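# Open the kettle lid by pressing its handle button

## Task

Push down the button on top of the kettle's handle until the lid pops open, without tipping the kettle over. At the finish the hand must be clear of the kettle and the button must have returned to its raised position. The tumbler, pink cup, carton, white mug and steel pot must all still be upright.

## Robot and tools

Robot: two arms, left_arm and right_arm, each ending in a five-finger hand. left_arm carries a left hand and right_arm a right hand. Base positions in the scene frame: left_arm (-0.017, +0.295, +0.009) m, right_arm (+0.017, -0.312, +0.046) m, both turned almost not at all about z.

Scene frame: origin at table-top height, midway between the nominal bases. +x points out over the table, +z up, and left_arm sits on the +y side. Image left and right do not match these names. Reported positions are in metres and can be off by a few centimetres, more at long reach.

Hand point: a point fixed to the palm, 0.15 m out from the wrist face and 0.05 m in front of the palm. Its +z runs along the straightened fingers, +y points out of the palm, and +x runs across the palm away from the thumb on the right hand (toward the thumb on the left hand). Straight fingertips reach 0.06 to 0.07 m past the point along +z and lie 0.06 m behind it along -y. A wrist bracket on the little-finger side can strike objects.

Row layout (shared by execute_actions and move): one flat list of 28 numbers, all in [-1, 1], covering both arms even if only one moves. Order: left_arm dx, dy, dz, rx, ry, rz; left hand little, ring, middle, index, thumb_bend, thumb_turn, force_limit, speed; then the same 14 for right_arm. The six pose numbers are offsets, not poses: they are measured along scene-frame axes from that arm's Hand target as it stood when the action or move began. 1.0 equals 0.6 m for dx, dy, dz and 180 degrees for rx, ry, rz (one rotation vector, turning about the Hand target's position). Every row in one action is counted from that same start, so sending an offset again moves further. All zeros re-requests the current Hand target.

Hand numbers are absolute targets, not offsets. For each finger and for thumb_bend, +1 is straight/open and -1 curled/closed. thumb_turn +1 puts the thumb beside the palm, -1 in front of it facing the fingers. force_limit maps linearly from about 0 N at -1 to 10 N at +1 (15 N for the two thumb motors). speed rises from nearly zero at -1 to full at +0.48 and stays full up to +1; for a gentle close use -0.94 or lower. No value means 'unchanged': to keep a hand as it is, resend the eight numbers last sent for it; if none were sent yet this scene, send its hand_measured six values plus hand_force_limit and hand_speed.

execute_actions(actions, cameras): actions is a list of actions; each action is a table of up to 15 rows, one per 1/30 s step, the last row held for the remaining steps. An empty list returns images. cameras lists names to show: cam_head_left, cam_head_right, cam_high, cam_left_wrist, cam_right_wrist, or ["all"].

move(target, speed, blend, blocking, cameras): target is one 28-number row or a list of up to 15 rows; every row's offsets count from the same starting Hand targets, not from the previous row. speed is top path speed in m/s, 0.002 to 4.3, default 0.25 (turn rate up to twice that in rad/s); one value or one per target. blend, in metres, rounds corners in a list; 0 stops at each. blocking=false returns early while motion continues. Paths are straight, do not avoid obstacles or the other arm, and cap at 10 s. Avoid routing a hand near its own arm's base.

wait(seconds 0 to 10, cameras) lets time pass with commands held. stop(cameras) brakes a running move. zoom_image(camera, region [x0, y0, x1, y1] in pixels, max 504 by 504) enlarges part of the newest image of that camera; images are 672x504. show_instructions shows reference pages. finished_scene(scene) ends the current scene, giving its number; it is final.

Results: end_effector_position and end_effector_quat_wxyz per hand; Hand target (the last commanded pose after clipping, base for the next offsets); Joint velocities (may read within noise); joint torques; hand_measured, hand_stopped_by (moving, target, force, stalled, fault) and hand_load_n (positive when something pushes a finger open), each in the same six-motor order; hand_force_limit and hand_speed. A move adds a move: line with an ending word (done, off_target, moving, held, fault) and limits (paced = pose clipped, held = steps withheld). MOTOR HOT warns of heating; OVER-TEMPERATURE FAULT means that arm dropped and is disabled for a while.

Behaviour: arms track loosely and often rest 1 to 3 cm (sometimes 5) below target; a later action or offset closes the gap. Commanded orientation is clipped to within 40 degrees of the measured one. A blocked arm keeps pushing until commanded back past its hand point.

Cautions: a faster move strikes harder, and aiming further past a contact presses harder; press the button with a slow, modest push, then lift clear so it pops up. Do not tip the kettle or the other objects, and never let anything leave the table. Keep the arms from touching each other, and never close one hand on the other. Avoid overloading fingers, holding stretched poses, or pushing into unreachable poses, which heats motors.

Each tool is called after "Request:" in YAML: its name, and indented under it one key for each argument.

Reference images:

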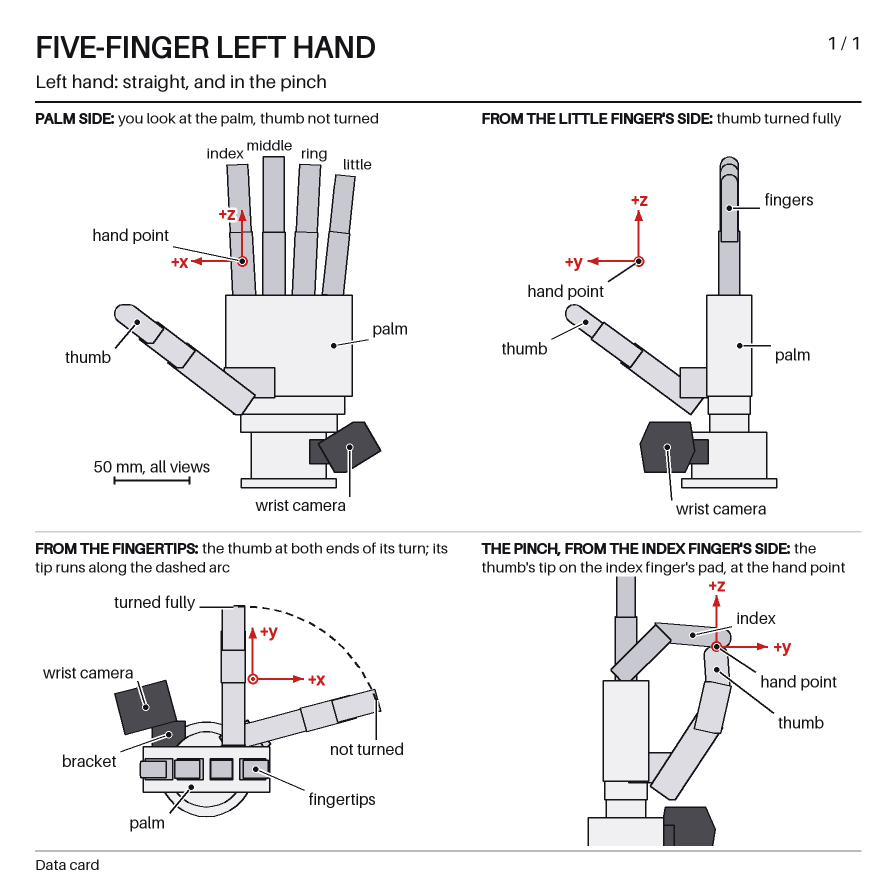

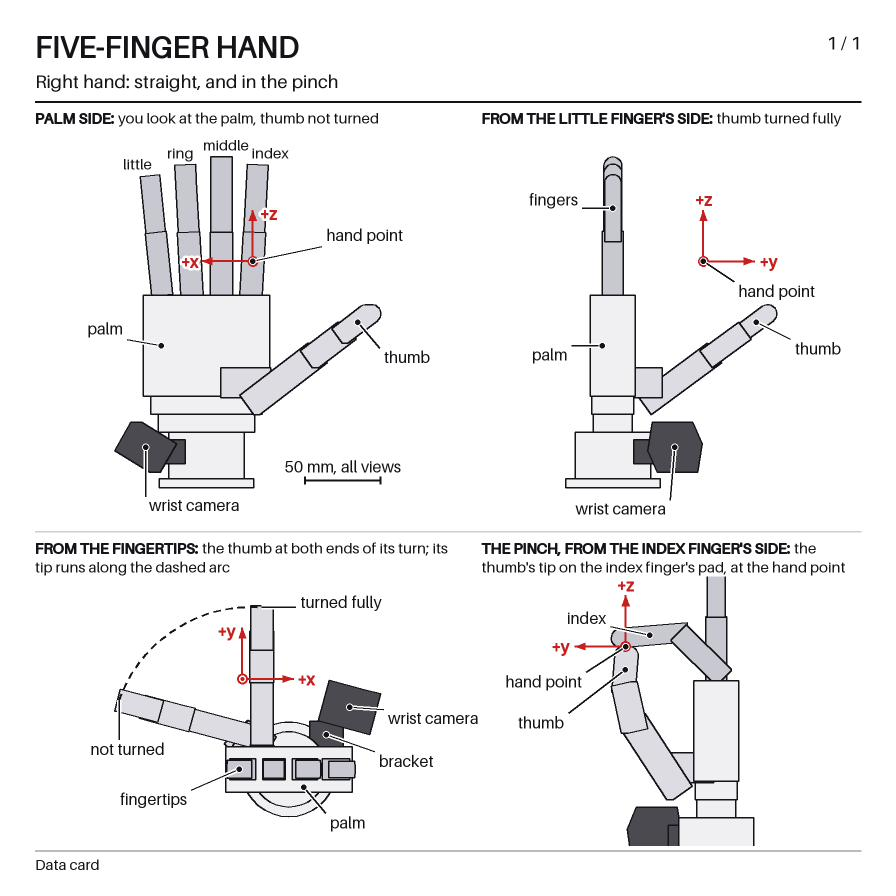

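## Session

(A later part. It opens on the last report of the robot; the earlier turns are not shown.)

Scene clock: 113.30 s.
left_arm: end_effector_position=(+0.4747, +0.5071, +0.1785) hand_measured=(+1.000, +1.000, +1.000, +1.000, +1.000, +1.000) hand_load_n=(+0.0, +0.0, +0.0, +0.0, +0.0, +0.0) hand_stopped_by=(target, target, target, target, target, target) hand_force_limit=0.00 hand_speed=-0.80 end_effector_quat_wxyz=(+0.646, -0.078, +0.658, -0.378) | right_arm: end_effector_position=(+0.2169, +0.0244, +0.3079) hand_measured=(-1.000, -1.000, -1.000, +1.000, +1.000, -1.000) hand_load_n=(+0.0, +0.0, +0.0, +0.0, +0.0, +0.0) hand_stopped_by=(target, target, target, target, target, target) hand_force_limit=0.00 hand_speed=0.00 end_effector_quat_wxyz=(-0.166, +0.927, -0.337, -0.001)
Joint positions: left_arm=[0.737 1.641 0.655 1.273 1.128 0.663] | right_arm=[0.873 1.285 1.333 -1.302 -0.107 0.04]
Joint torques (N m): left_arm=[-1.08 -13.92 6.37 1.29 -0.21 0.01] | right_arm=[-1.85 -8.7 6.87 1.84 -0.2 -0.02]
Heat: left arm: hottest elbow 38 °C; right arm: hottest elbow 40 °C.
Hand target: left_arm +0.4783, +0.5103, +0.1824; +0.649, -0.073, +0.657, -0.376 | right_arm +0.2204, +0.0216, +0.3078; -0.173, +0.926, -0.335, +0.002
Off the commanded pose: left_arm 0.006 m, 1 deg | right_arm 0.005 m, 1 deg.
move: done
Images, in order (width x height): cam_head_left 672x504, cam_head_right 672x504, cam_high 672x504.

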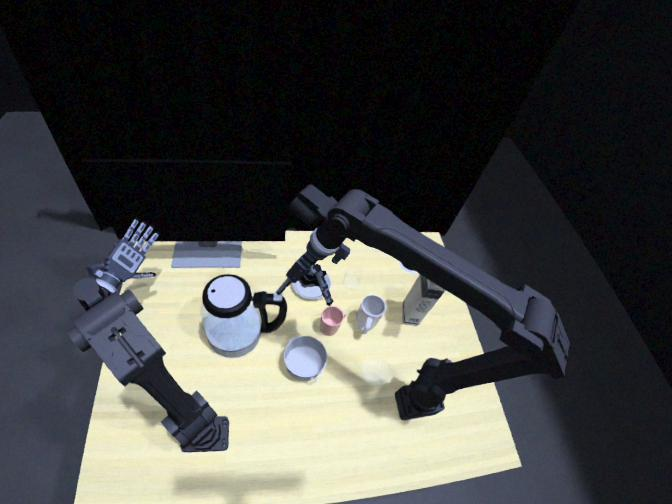

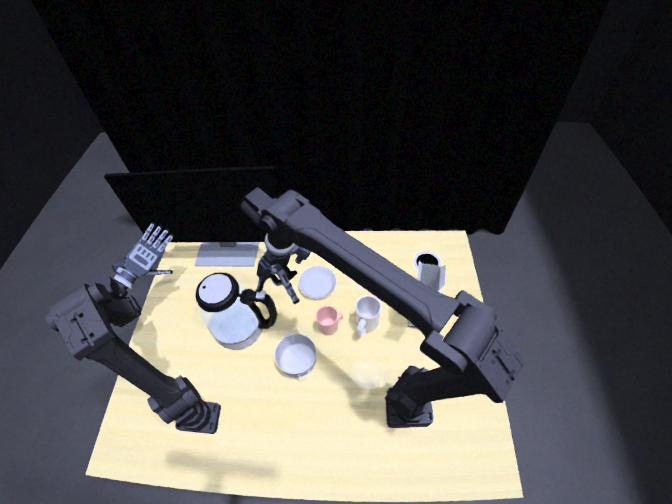

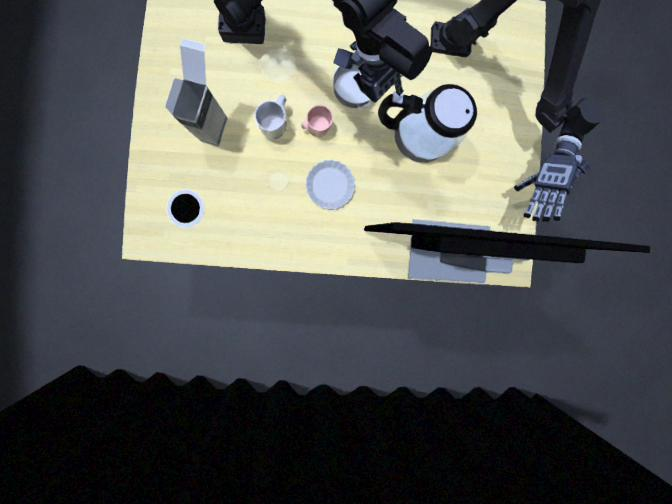

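Request:
move:
  target:
    - [0,0,0,0,0,0,1,1,1,1,1,1,0,-0.8,0.006,-0.003,-0.03,0,0,0,-1,-1,-1,1,1,-1,0,0]
    - [0,0,0,0,0,0,1,1,1,1,1,1,0,-0.8,0.008,0.010,-0.087,0,0,0,-1,-1,-1,1,1,-1,0,0]
  speed: [0.08,0.05]
  blend: [0.005,0]
  cameras: ["cam_high","cam_head_left","cam_head_right"]

Request:
zoom_image:
  camera: "cam_head_left"
  region: [240, 260, 310, 330]

Request:
zoom_image:
  camera: "cam_head_right"
  region: [225, 260, 295, 330]

Scene clock: 122.63 s.
left_arm: end_effector_position=(+0.4747, +0.5071, +0.1785) hand_measured=(+1.000, +1.000, +1.000, +1.000, +1.000, +1.000) hand_load_n=(+0.0, +0.0, +0.0, +0.0, +0.0, +0.0) hand_stopped_by=(target, target, target, target, target, target) hand_force_limit=0.00 hand_speed=-0.80 end_effector_quat_wxyz=(+0.646, -0.078, +0.658, -0.378) | right_arm: end_effector_position=(+0.2246, +0.0306, +0.2798) hand_measured=(-1.000, -1.000, -1.000, +1.000, +1.000, -1.000) hand_load_n=(+0.0, +0.0, +0.0, +0.0, +0.0, +0.0) hand_stopped_by=(target, target, target, target, target, target) hand_force_limit=0.00 hand_speed=0.00 end_effector_quat_wxyz=(-0.195, +0.922, -0.333, +0.006)
Joint positions: left_arm=[0.737 1.641 0.655 1.273 1.128 0.663] | right_arm=[0.864 1.268 1.237 -1.164 -0.116 0.033]
Joint torques (N m): left_arm=[-0.97 -13.74 6.35 1.29 -0.2 -0.01] | right_arm=[-1.2 -5.71 5.39 1.88 0.1 0.04]
Heat: left arm: hottest elbow 38 °C; right arm: hottest elbow 40 °C.
Hand target: left_arm +0.4783, +0.5103, +0.1824; +0.649, -0.073, +0.657, -0.376 | right_arm +0.2252, +0.0277, +0.2555; -0.173, +0.926, -0.334, +0.002
Off the commanded pose: left_arm 0.006 m, 1 deg | right_arm 0.024 m, 3 deg.
move: off_target (right_arm)
Images, in order (width x height): cam_head_left 672x504, cam_head_right 672x504, cam_high 672x504.

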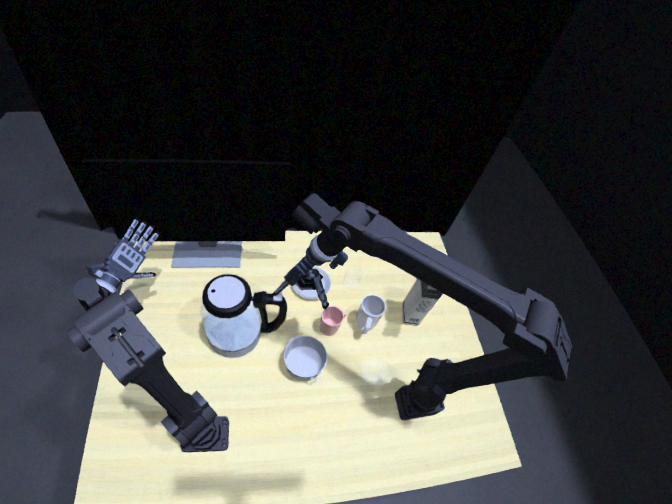

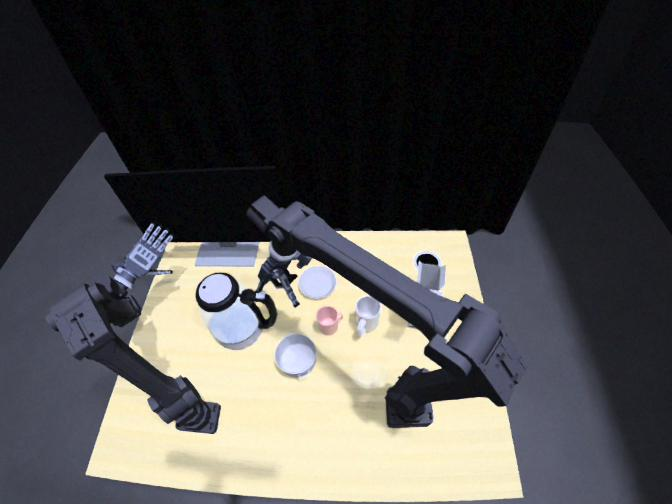

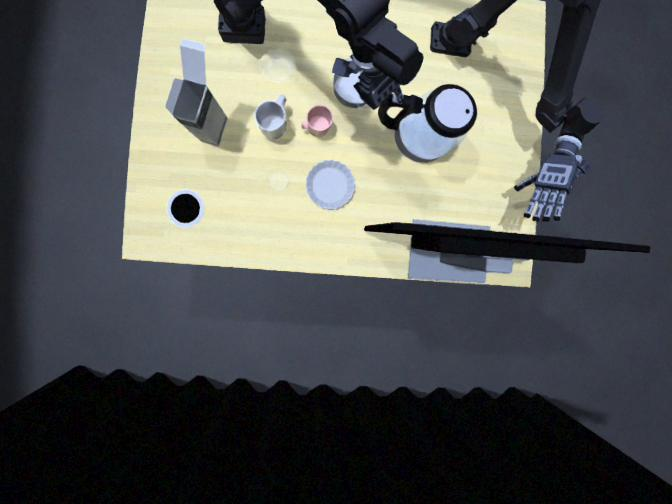

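Scaled by 7.200 from the camera's 672x504 image, which has a finer 960x720 frame.

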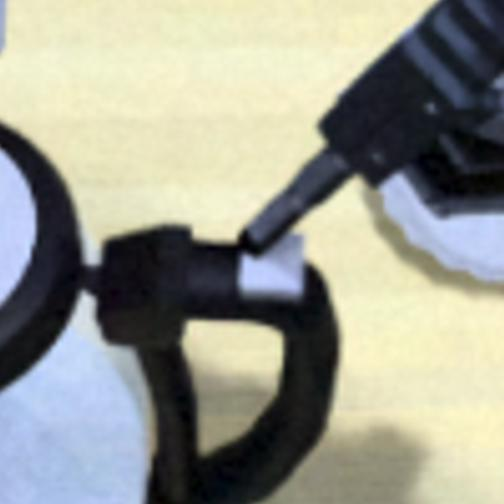

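Scaled by 7.200 from the camera's 672x504 image, which has a finer 960x720 frame.

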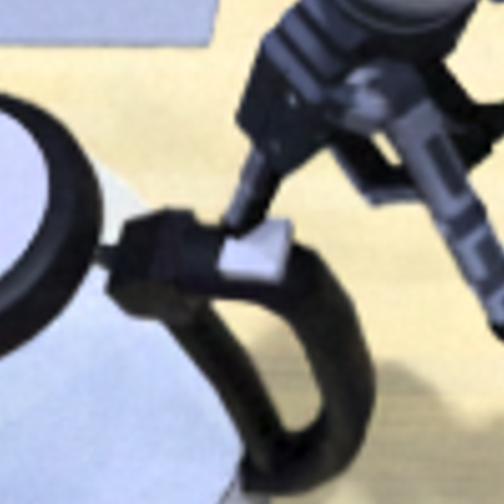

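Request:
move:
  target:
    - [0,0,0,0,0,0,1,1,1,1,1,1,0,-0.8,-0.004,0,0.075,0,0,0,-1,-1,-1,1,1,-1,0,0]
    - [0,0,0,0,0,0,1,1,1,1,1,1,0,-0.8,-0.0137,-0.0187,0.065,0,0,0,-1,-1,-1,1,1,-1,0,0]
    - [0,0,0,0,0,0,1,1,1,1,1,1,0,-0.8,-0.0137,-0.0187,-0.018,0,0,0,-1,-1,-1,1,1,-1,0,0]
  speed: [0.08,0.08,0.05]
  blend: [0.008,0.004,0]
  cameras: ["cam_high","cam_head_left","cam_head_right"]

Request:
zoom_image:
  camera: "cam_head_left"
  region: [240, 260, 310, 330]

Request:
zoom_image:
  camera: "cam_head_right"
  region: [225, 260, 295, 330]

Request:
zoom_image:
  camera: "cam_high"
  region: [370, 60, 430, 120]

Scene clock: 140.20 s.
left_arm: end_effector_position=(+0.4747, +0.5071, +0.1785) hand_measured=(+1.000, +1.000, +1.000, +1.000, +1.000, +1.000) hand_load_n=(+0.0, +0.0, +0.0, +0.0, +0.0, +0.0) hand_stopped_by=(target, target, target, target, target, target) hand_force_limit=0.00 hand_speed=-0.80 end_effector_quat_wxyz=(+0.646, -0.078, +0.658, -0.378) | right_arm: end_effector_position=(+0.2159, +0.0196, +0.2729) hand_measured=(-1.000, -1.000, -1.000, +1.000, +1.000, -1.000) hand_load_n=(+0.0, +0.0, +0.0, +0.0, +0.0, +0.0) hand_stopped_by=(target, target, target, target, target, target) hand_force_limit=0.00 hand_speed=0.00 end_effector_quat_wxyz=(-0.201, +0.921, -0.333, +0.008)
Joint positions: left_arm=[0.737 1.641 0.655 1.273 1.128 0.663] | right_arm=[0.863 1.222 1.179 -1.138 -0.116 0.033]
Joint torques (N m): left_arm=[-1.03 -13.68 6.45 1.28 -0.22 0] | right_arm=[-1.38 -4.6 5.46 1.84 0.07 0.02]
Heat: left arm: hottest elbow 38 °C; right arm: hottest elbow 40 °C.
Hand target: left_arm +0.4783, +0.5103, +0.1824; +0.649, -0.073, +0.657, -0.376 | right_arm +0.2171, +0.0164, +0.2448; -0.173, +0.926, -0.334, +0.002
Off the commanded pose: left_arm 0.006 m, 1 deg | right_arm 0.028 m, 3 deg.
move: off_target (right_arm); blend cut to 0.007 m at target 1
Images, in order (width x height): cam_head_left 672x504, cam_head_right 672x504, cam_high 672x504.

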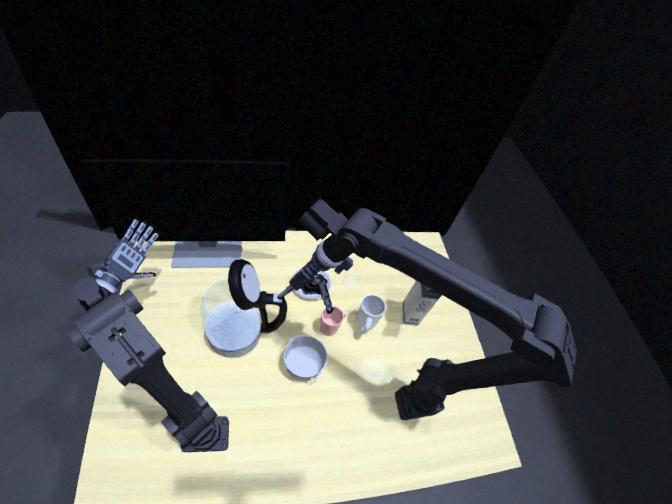

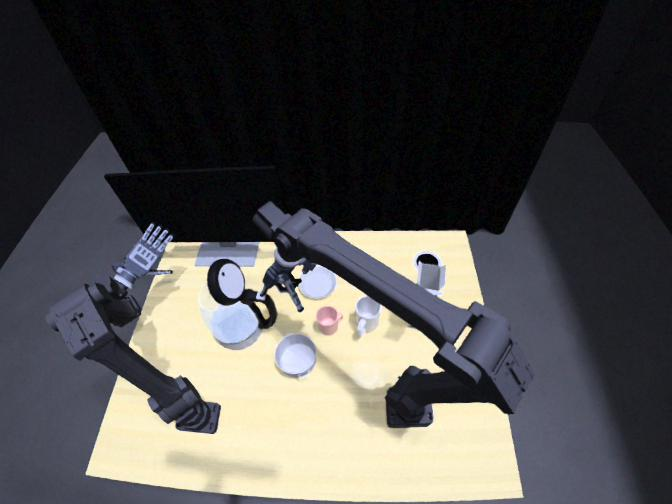

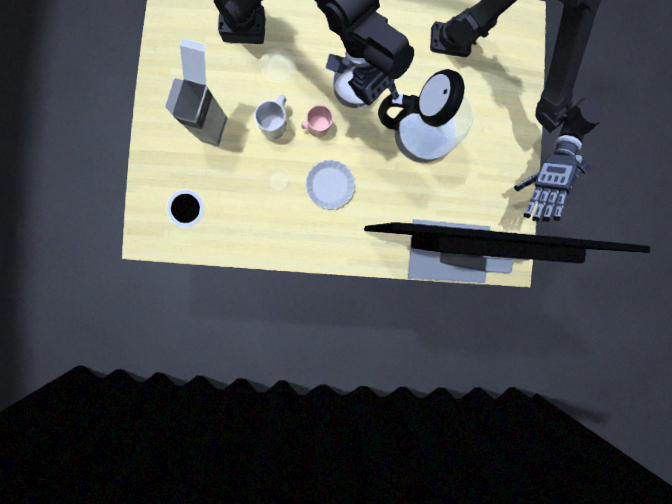

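Scaled by 7.200 from the camera's 672x504 image, which has a finer 960x720 frame.

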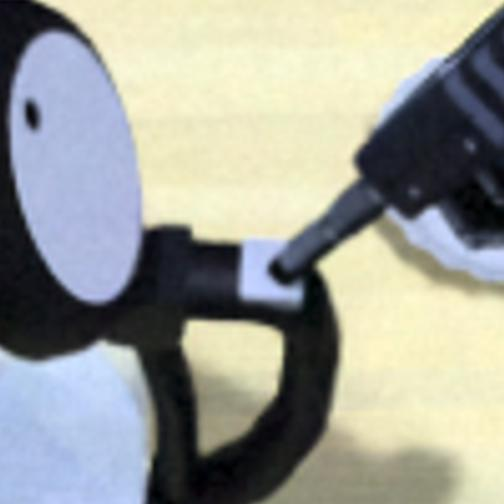

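Scaled by 7.200 from the camera's 672x504 image, which has a finer 960x720 frame.

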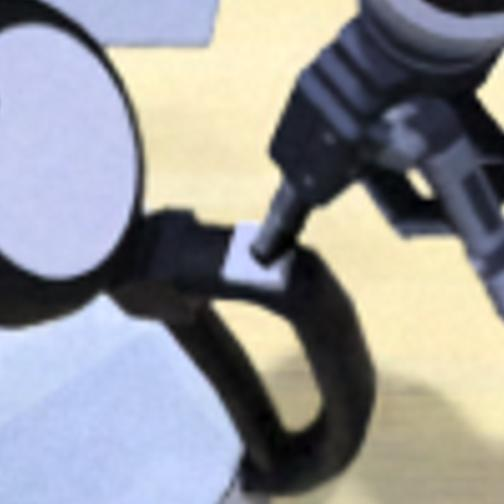

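Scaled by 8.400 from the camera's 672x504 image, which has a finer 960x720 frame.

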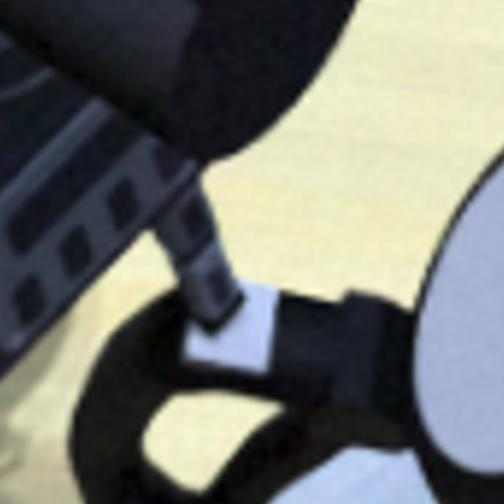

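Request:
move:
  target: [0,0,0,0,0,0,1,1,1,1,1,1,0,-0.8,-0.01,-0.05,0.17,0,0,0,-1,-1,-1,1,1,-1,0,0]
  speed: 0.12
  cameras: ["cam_high","cam_head_left","cam_head_right"]

Request:
zoom_image:
  camera: "cam_head_left"
  region: [190, 240, 310, 360]

Request:
zoom_image:
  camera: "cam_head_right"
  region: [190, 240, 310, 360]

Scene clock: 144.50 s.
left_arm: end_effector_position=(+0.4747, +0.5071, +0.1785) hand_measured=(+1.000, +1.000, +1.000, +1.000, +1.000, +1.000) hand_load_n=(-0.5, +0.0, +0.0, +0.0, +0.5, +0.0) hand_stopped_by=(target, target, target, target, target, target) hand_force_limit=0.00 hand_speed=-0.80 end_effector_quat_wxyz=(+0.646, -0.078, +0.658, -0.378) | right_arm: end_effector_position=(+0.2008, -0.0187, +0.3242) hand_measured=(-1.000, -1.000, -1.000, +1.000, +1.000, -1.000) hand_load_n=(+0.0, +0.0, +0.0, +0.0, +0.0, +0.0) hand_stopped_by=(target, target, target, target, target, target) hand_force_limit=0.00 hand_speed=0.00 end_effector_quat_wxyz=(-0.152, +0.929, -0.338, -0.007)
Joint positions: left_arm=[0.737 1.641 0.655 1.273 1.128 0.663] | right_arm=[0.83 1.197 1.303 -1.394 -0.12 0]
Joint torques (N m): left_arm=[-1.08 -13.57 6.43 1.35 -0.18 0] | right_arm=[-1.85 -6.42 11.74 0.92 -0.22 -0.07]
Heat: left arm: hottest elbow 39 °C; right arm: hottest elbow 40 °C.
Hand target: left_arm +0.4783, +0.5103, +0.1824; +0.649, -0.073, +0.657, -0.376 | right_arm +0.2111, -0.0135, +0.3468; -0.174, +0.926, -0.335, +0.002
Off the commanded pose: left_arm 0.006 m, 1 deg | right_arm 0.025 m, 3 deg.
move: off_target (right_arm)
Images, in order (width x height): cam_head_left 672x504, cam_head_right 672x504, cam_high 672x504.

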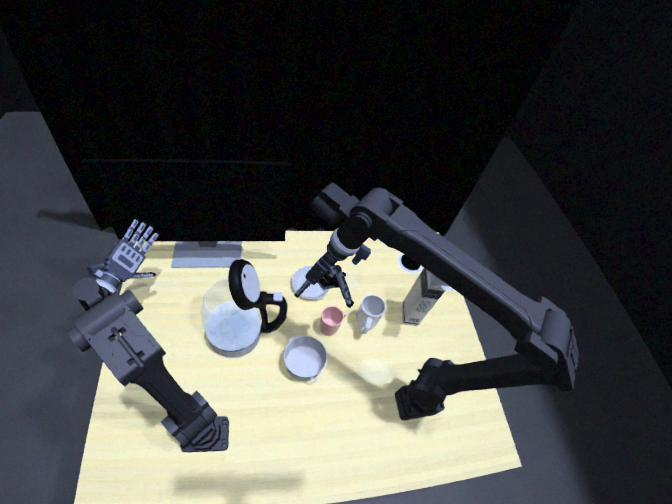

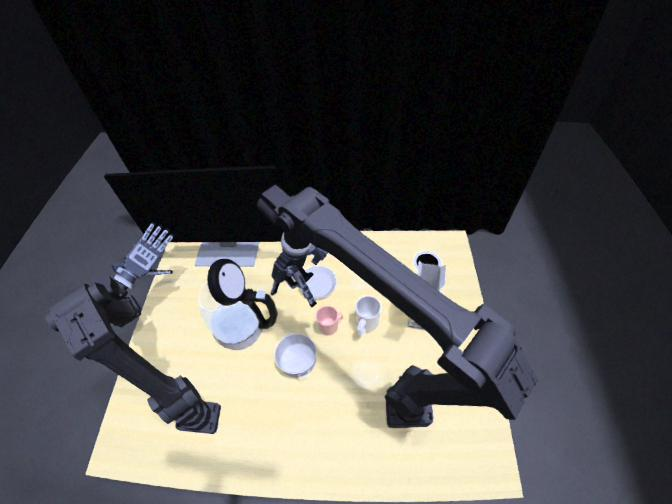

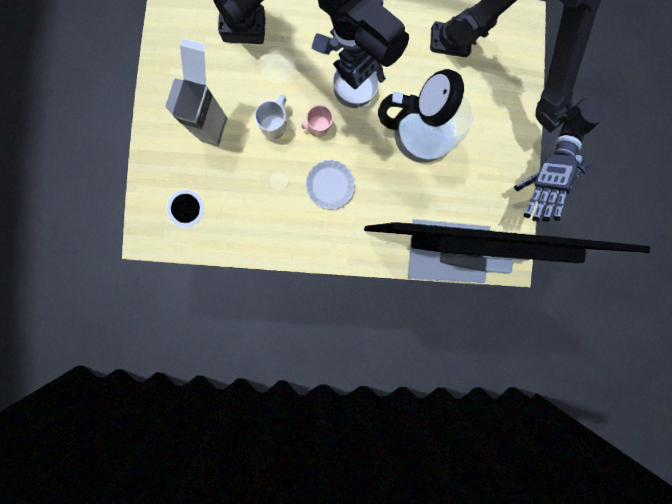

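Scaled by 4.200 from the camera's 672x504 image, which has a finer 960x720 frame.

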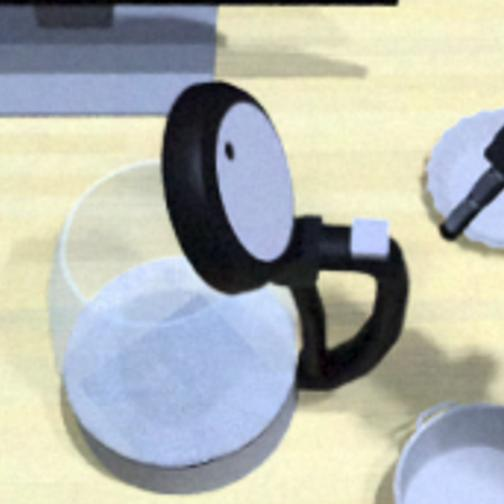

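Scaled by 4.200 from the camera's 672x504 image, which has a finer 960x720 frame.

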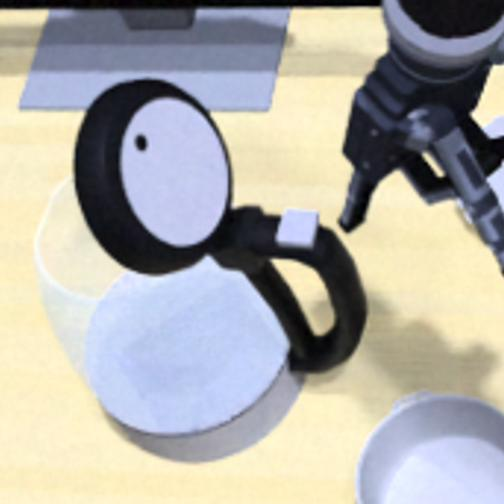

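Request:
wait:
  seconds: 0.5
  cameras: ["cam_high","cam_head_right"]

Request:
zoom_image:
  camera: "cam_high"
  region: [370, 50, 490, 170]

Request:
zoom_image:
  camera: "cam_head_right"
  region: [190, 240, 310, 360]

Scene clock: 148.13 s.
left_arm: end_effector_position=(+0.4747, +0.5071, +0.1785) hand_measured=(+1.000, +1.000, +1.000, +1.000, +1.000, +1.000) hand_load_n=(-0.5, +0.0, +0.0, +0.0, +0.0, +0.0) hand_stopped_by=(target, target, target, target, target, target) hand_force_limit=0.00 hand_speed=-0.80 end_effector_quat_wxyz=(+0.646, -0.078, +0.658, -0.378) | right_arm: end_effector_position=(+0.2007, -0.0188, +0.3242) hand_measured=(-1.000, -1.000, -1.000, +1.000, +1.000, -1.000) hand_load_n=(+0.0, +0.0, +0.0, +0.0, +0.0, +0.0) hand_stopped_by=(target, target, target, target, target, target) hand_force_limit=0.00 hand_speed=0.00 end_effector_quat_wxyz=(-0.152, +0.929, -0.338, -0.007)
Joint positions: left_arm=[0.737 1.641 0.655 1.273 1.128 0.663] | right_arm=[0.83 1.197 1.303 -1.394 -0.12 -0.001]
Joint torques (N m): left_arm=[-1.38 -13.33 6.42 1.31 -0.22 0.02] | right_arm=[-1.96 -6.42 11.55 0.81 -0.21 -0.02]
Heat: left arm: hottest elbow 39 °C; right arm: hottest elbow 40 °C.
Hand target: left_arm +0.4783, +0.5103, +0.1824; +0.649, -0.073, +0.657, -0.376 | right_arm +0.2110, -0.0136, +0.3468; -0.173, +0.926, -0.334, +0.002
Off the commanded pose: left_arm 0.006 m, 1 deg | right_arm 0.025 m, 3 deg.
wait: 0.50 s; at rest from the start
Images, in order (width x height): cam_head_right 672x504, cam_high 672x504.

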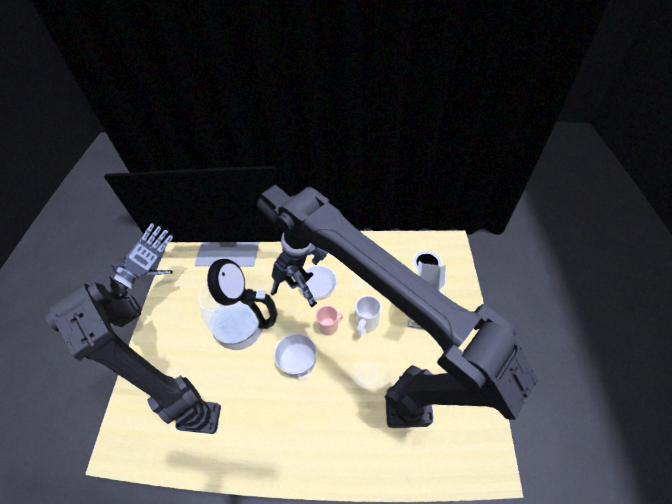

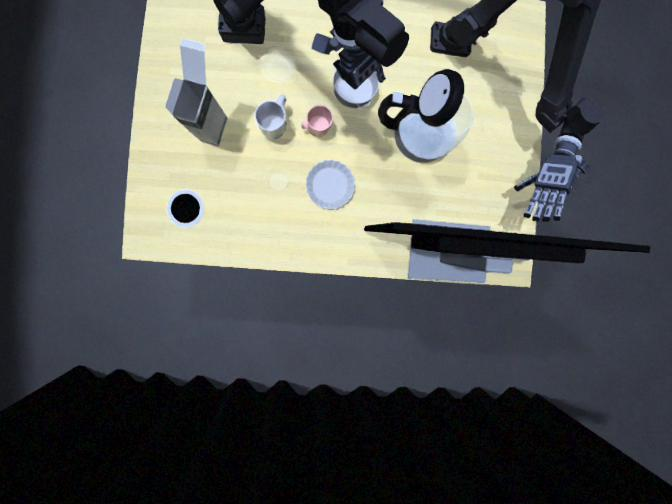

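Scaled by 4.200 from the camera's 672x504 image, which has a finer 960x720 frame.

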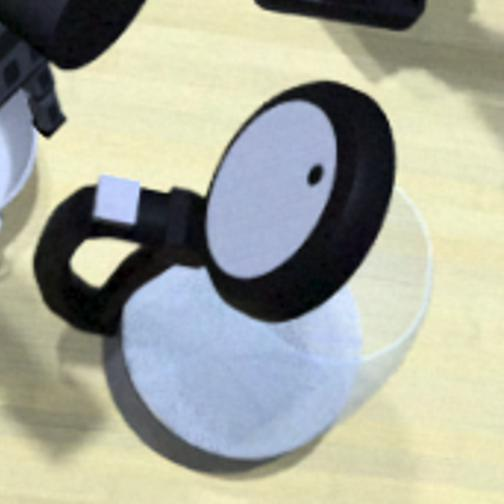

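Scaled by 4.200 from the camera's 672x504 image, which has a finer 960x720 frame.

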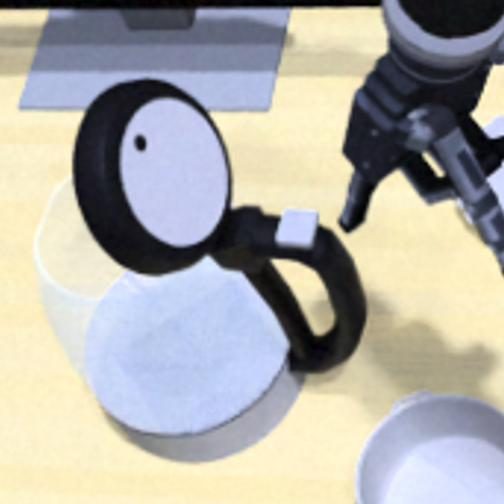

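Lid is open and resting at its stop, the button is back up, and everything is standing.

Request:
finished_scene:
  scene: 2

The scene is finished: the task was done.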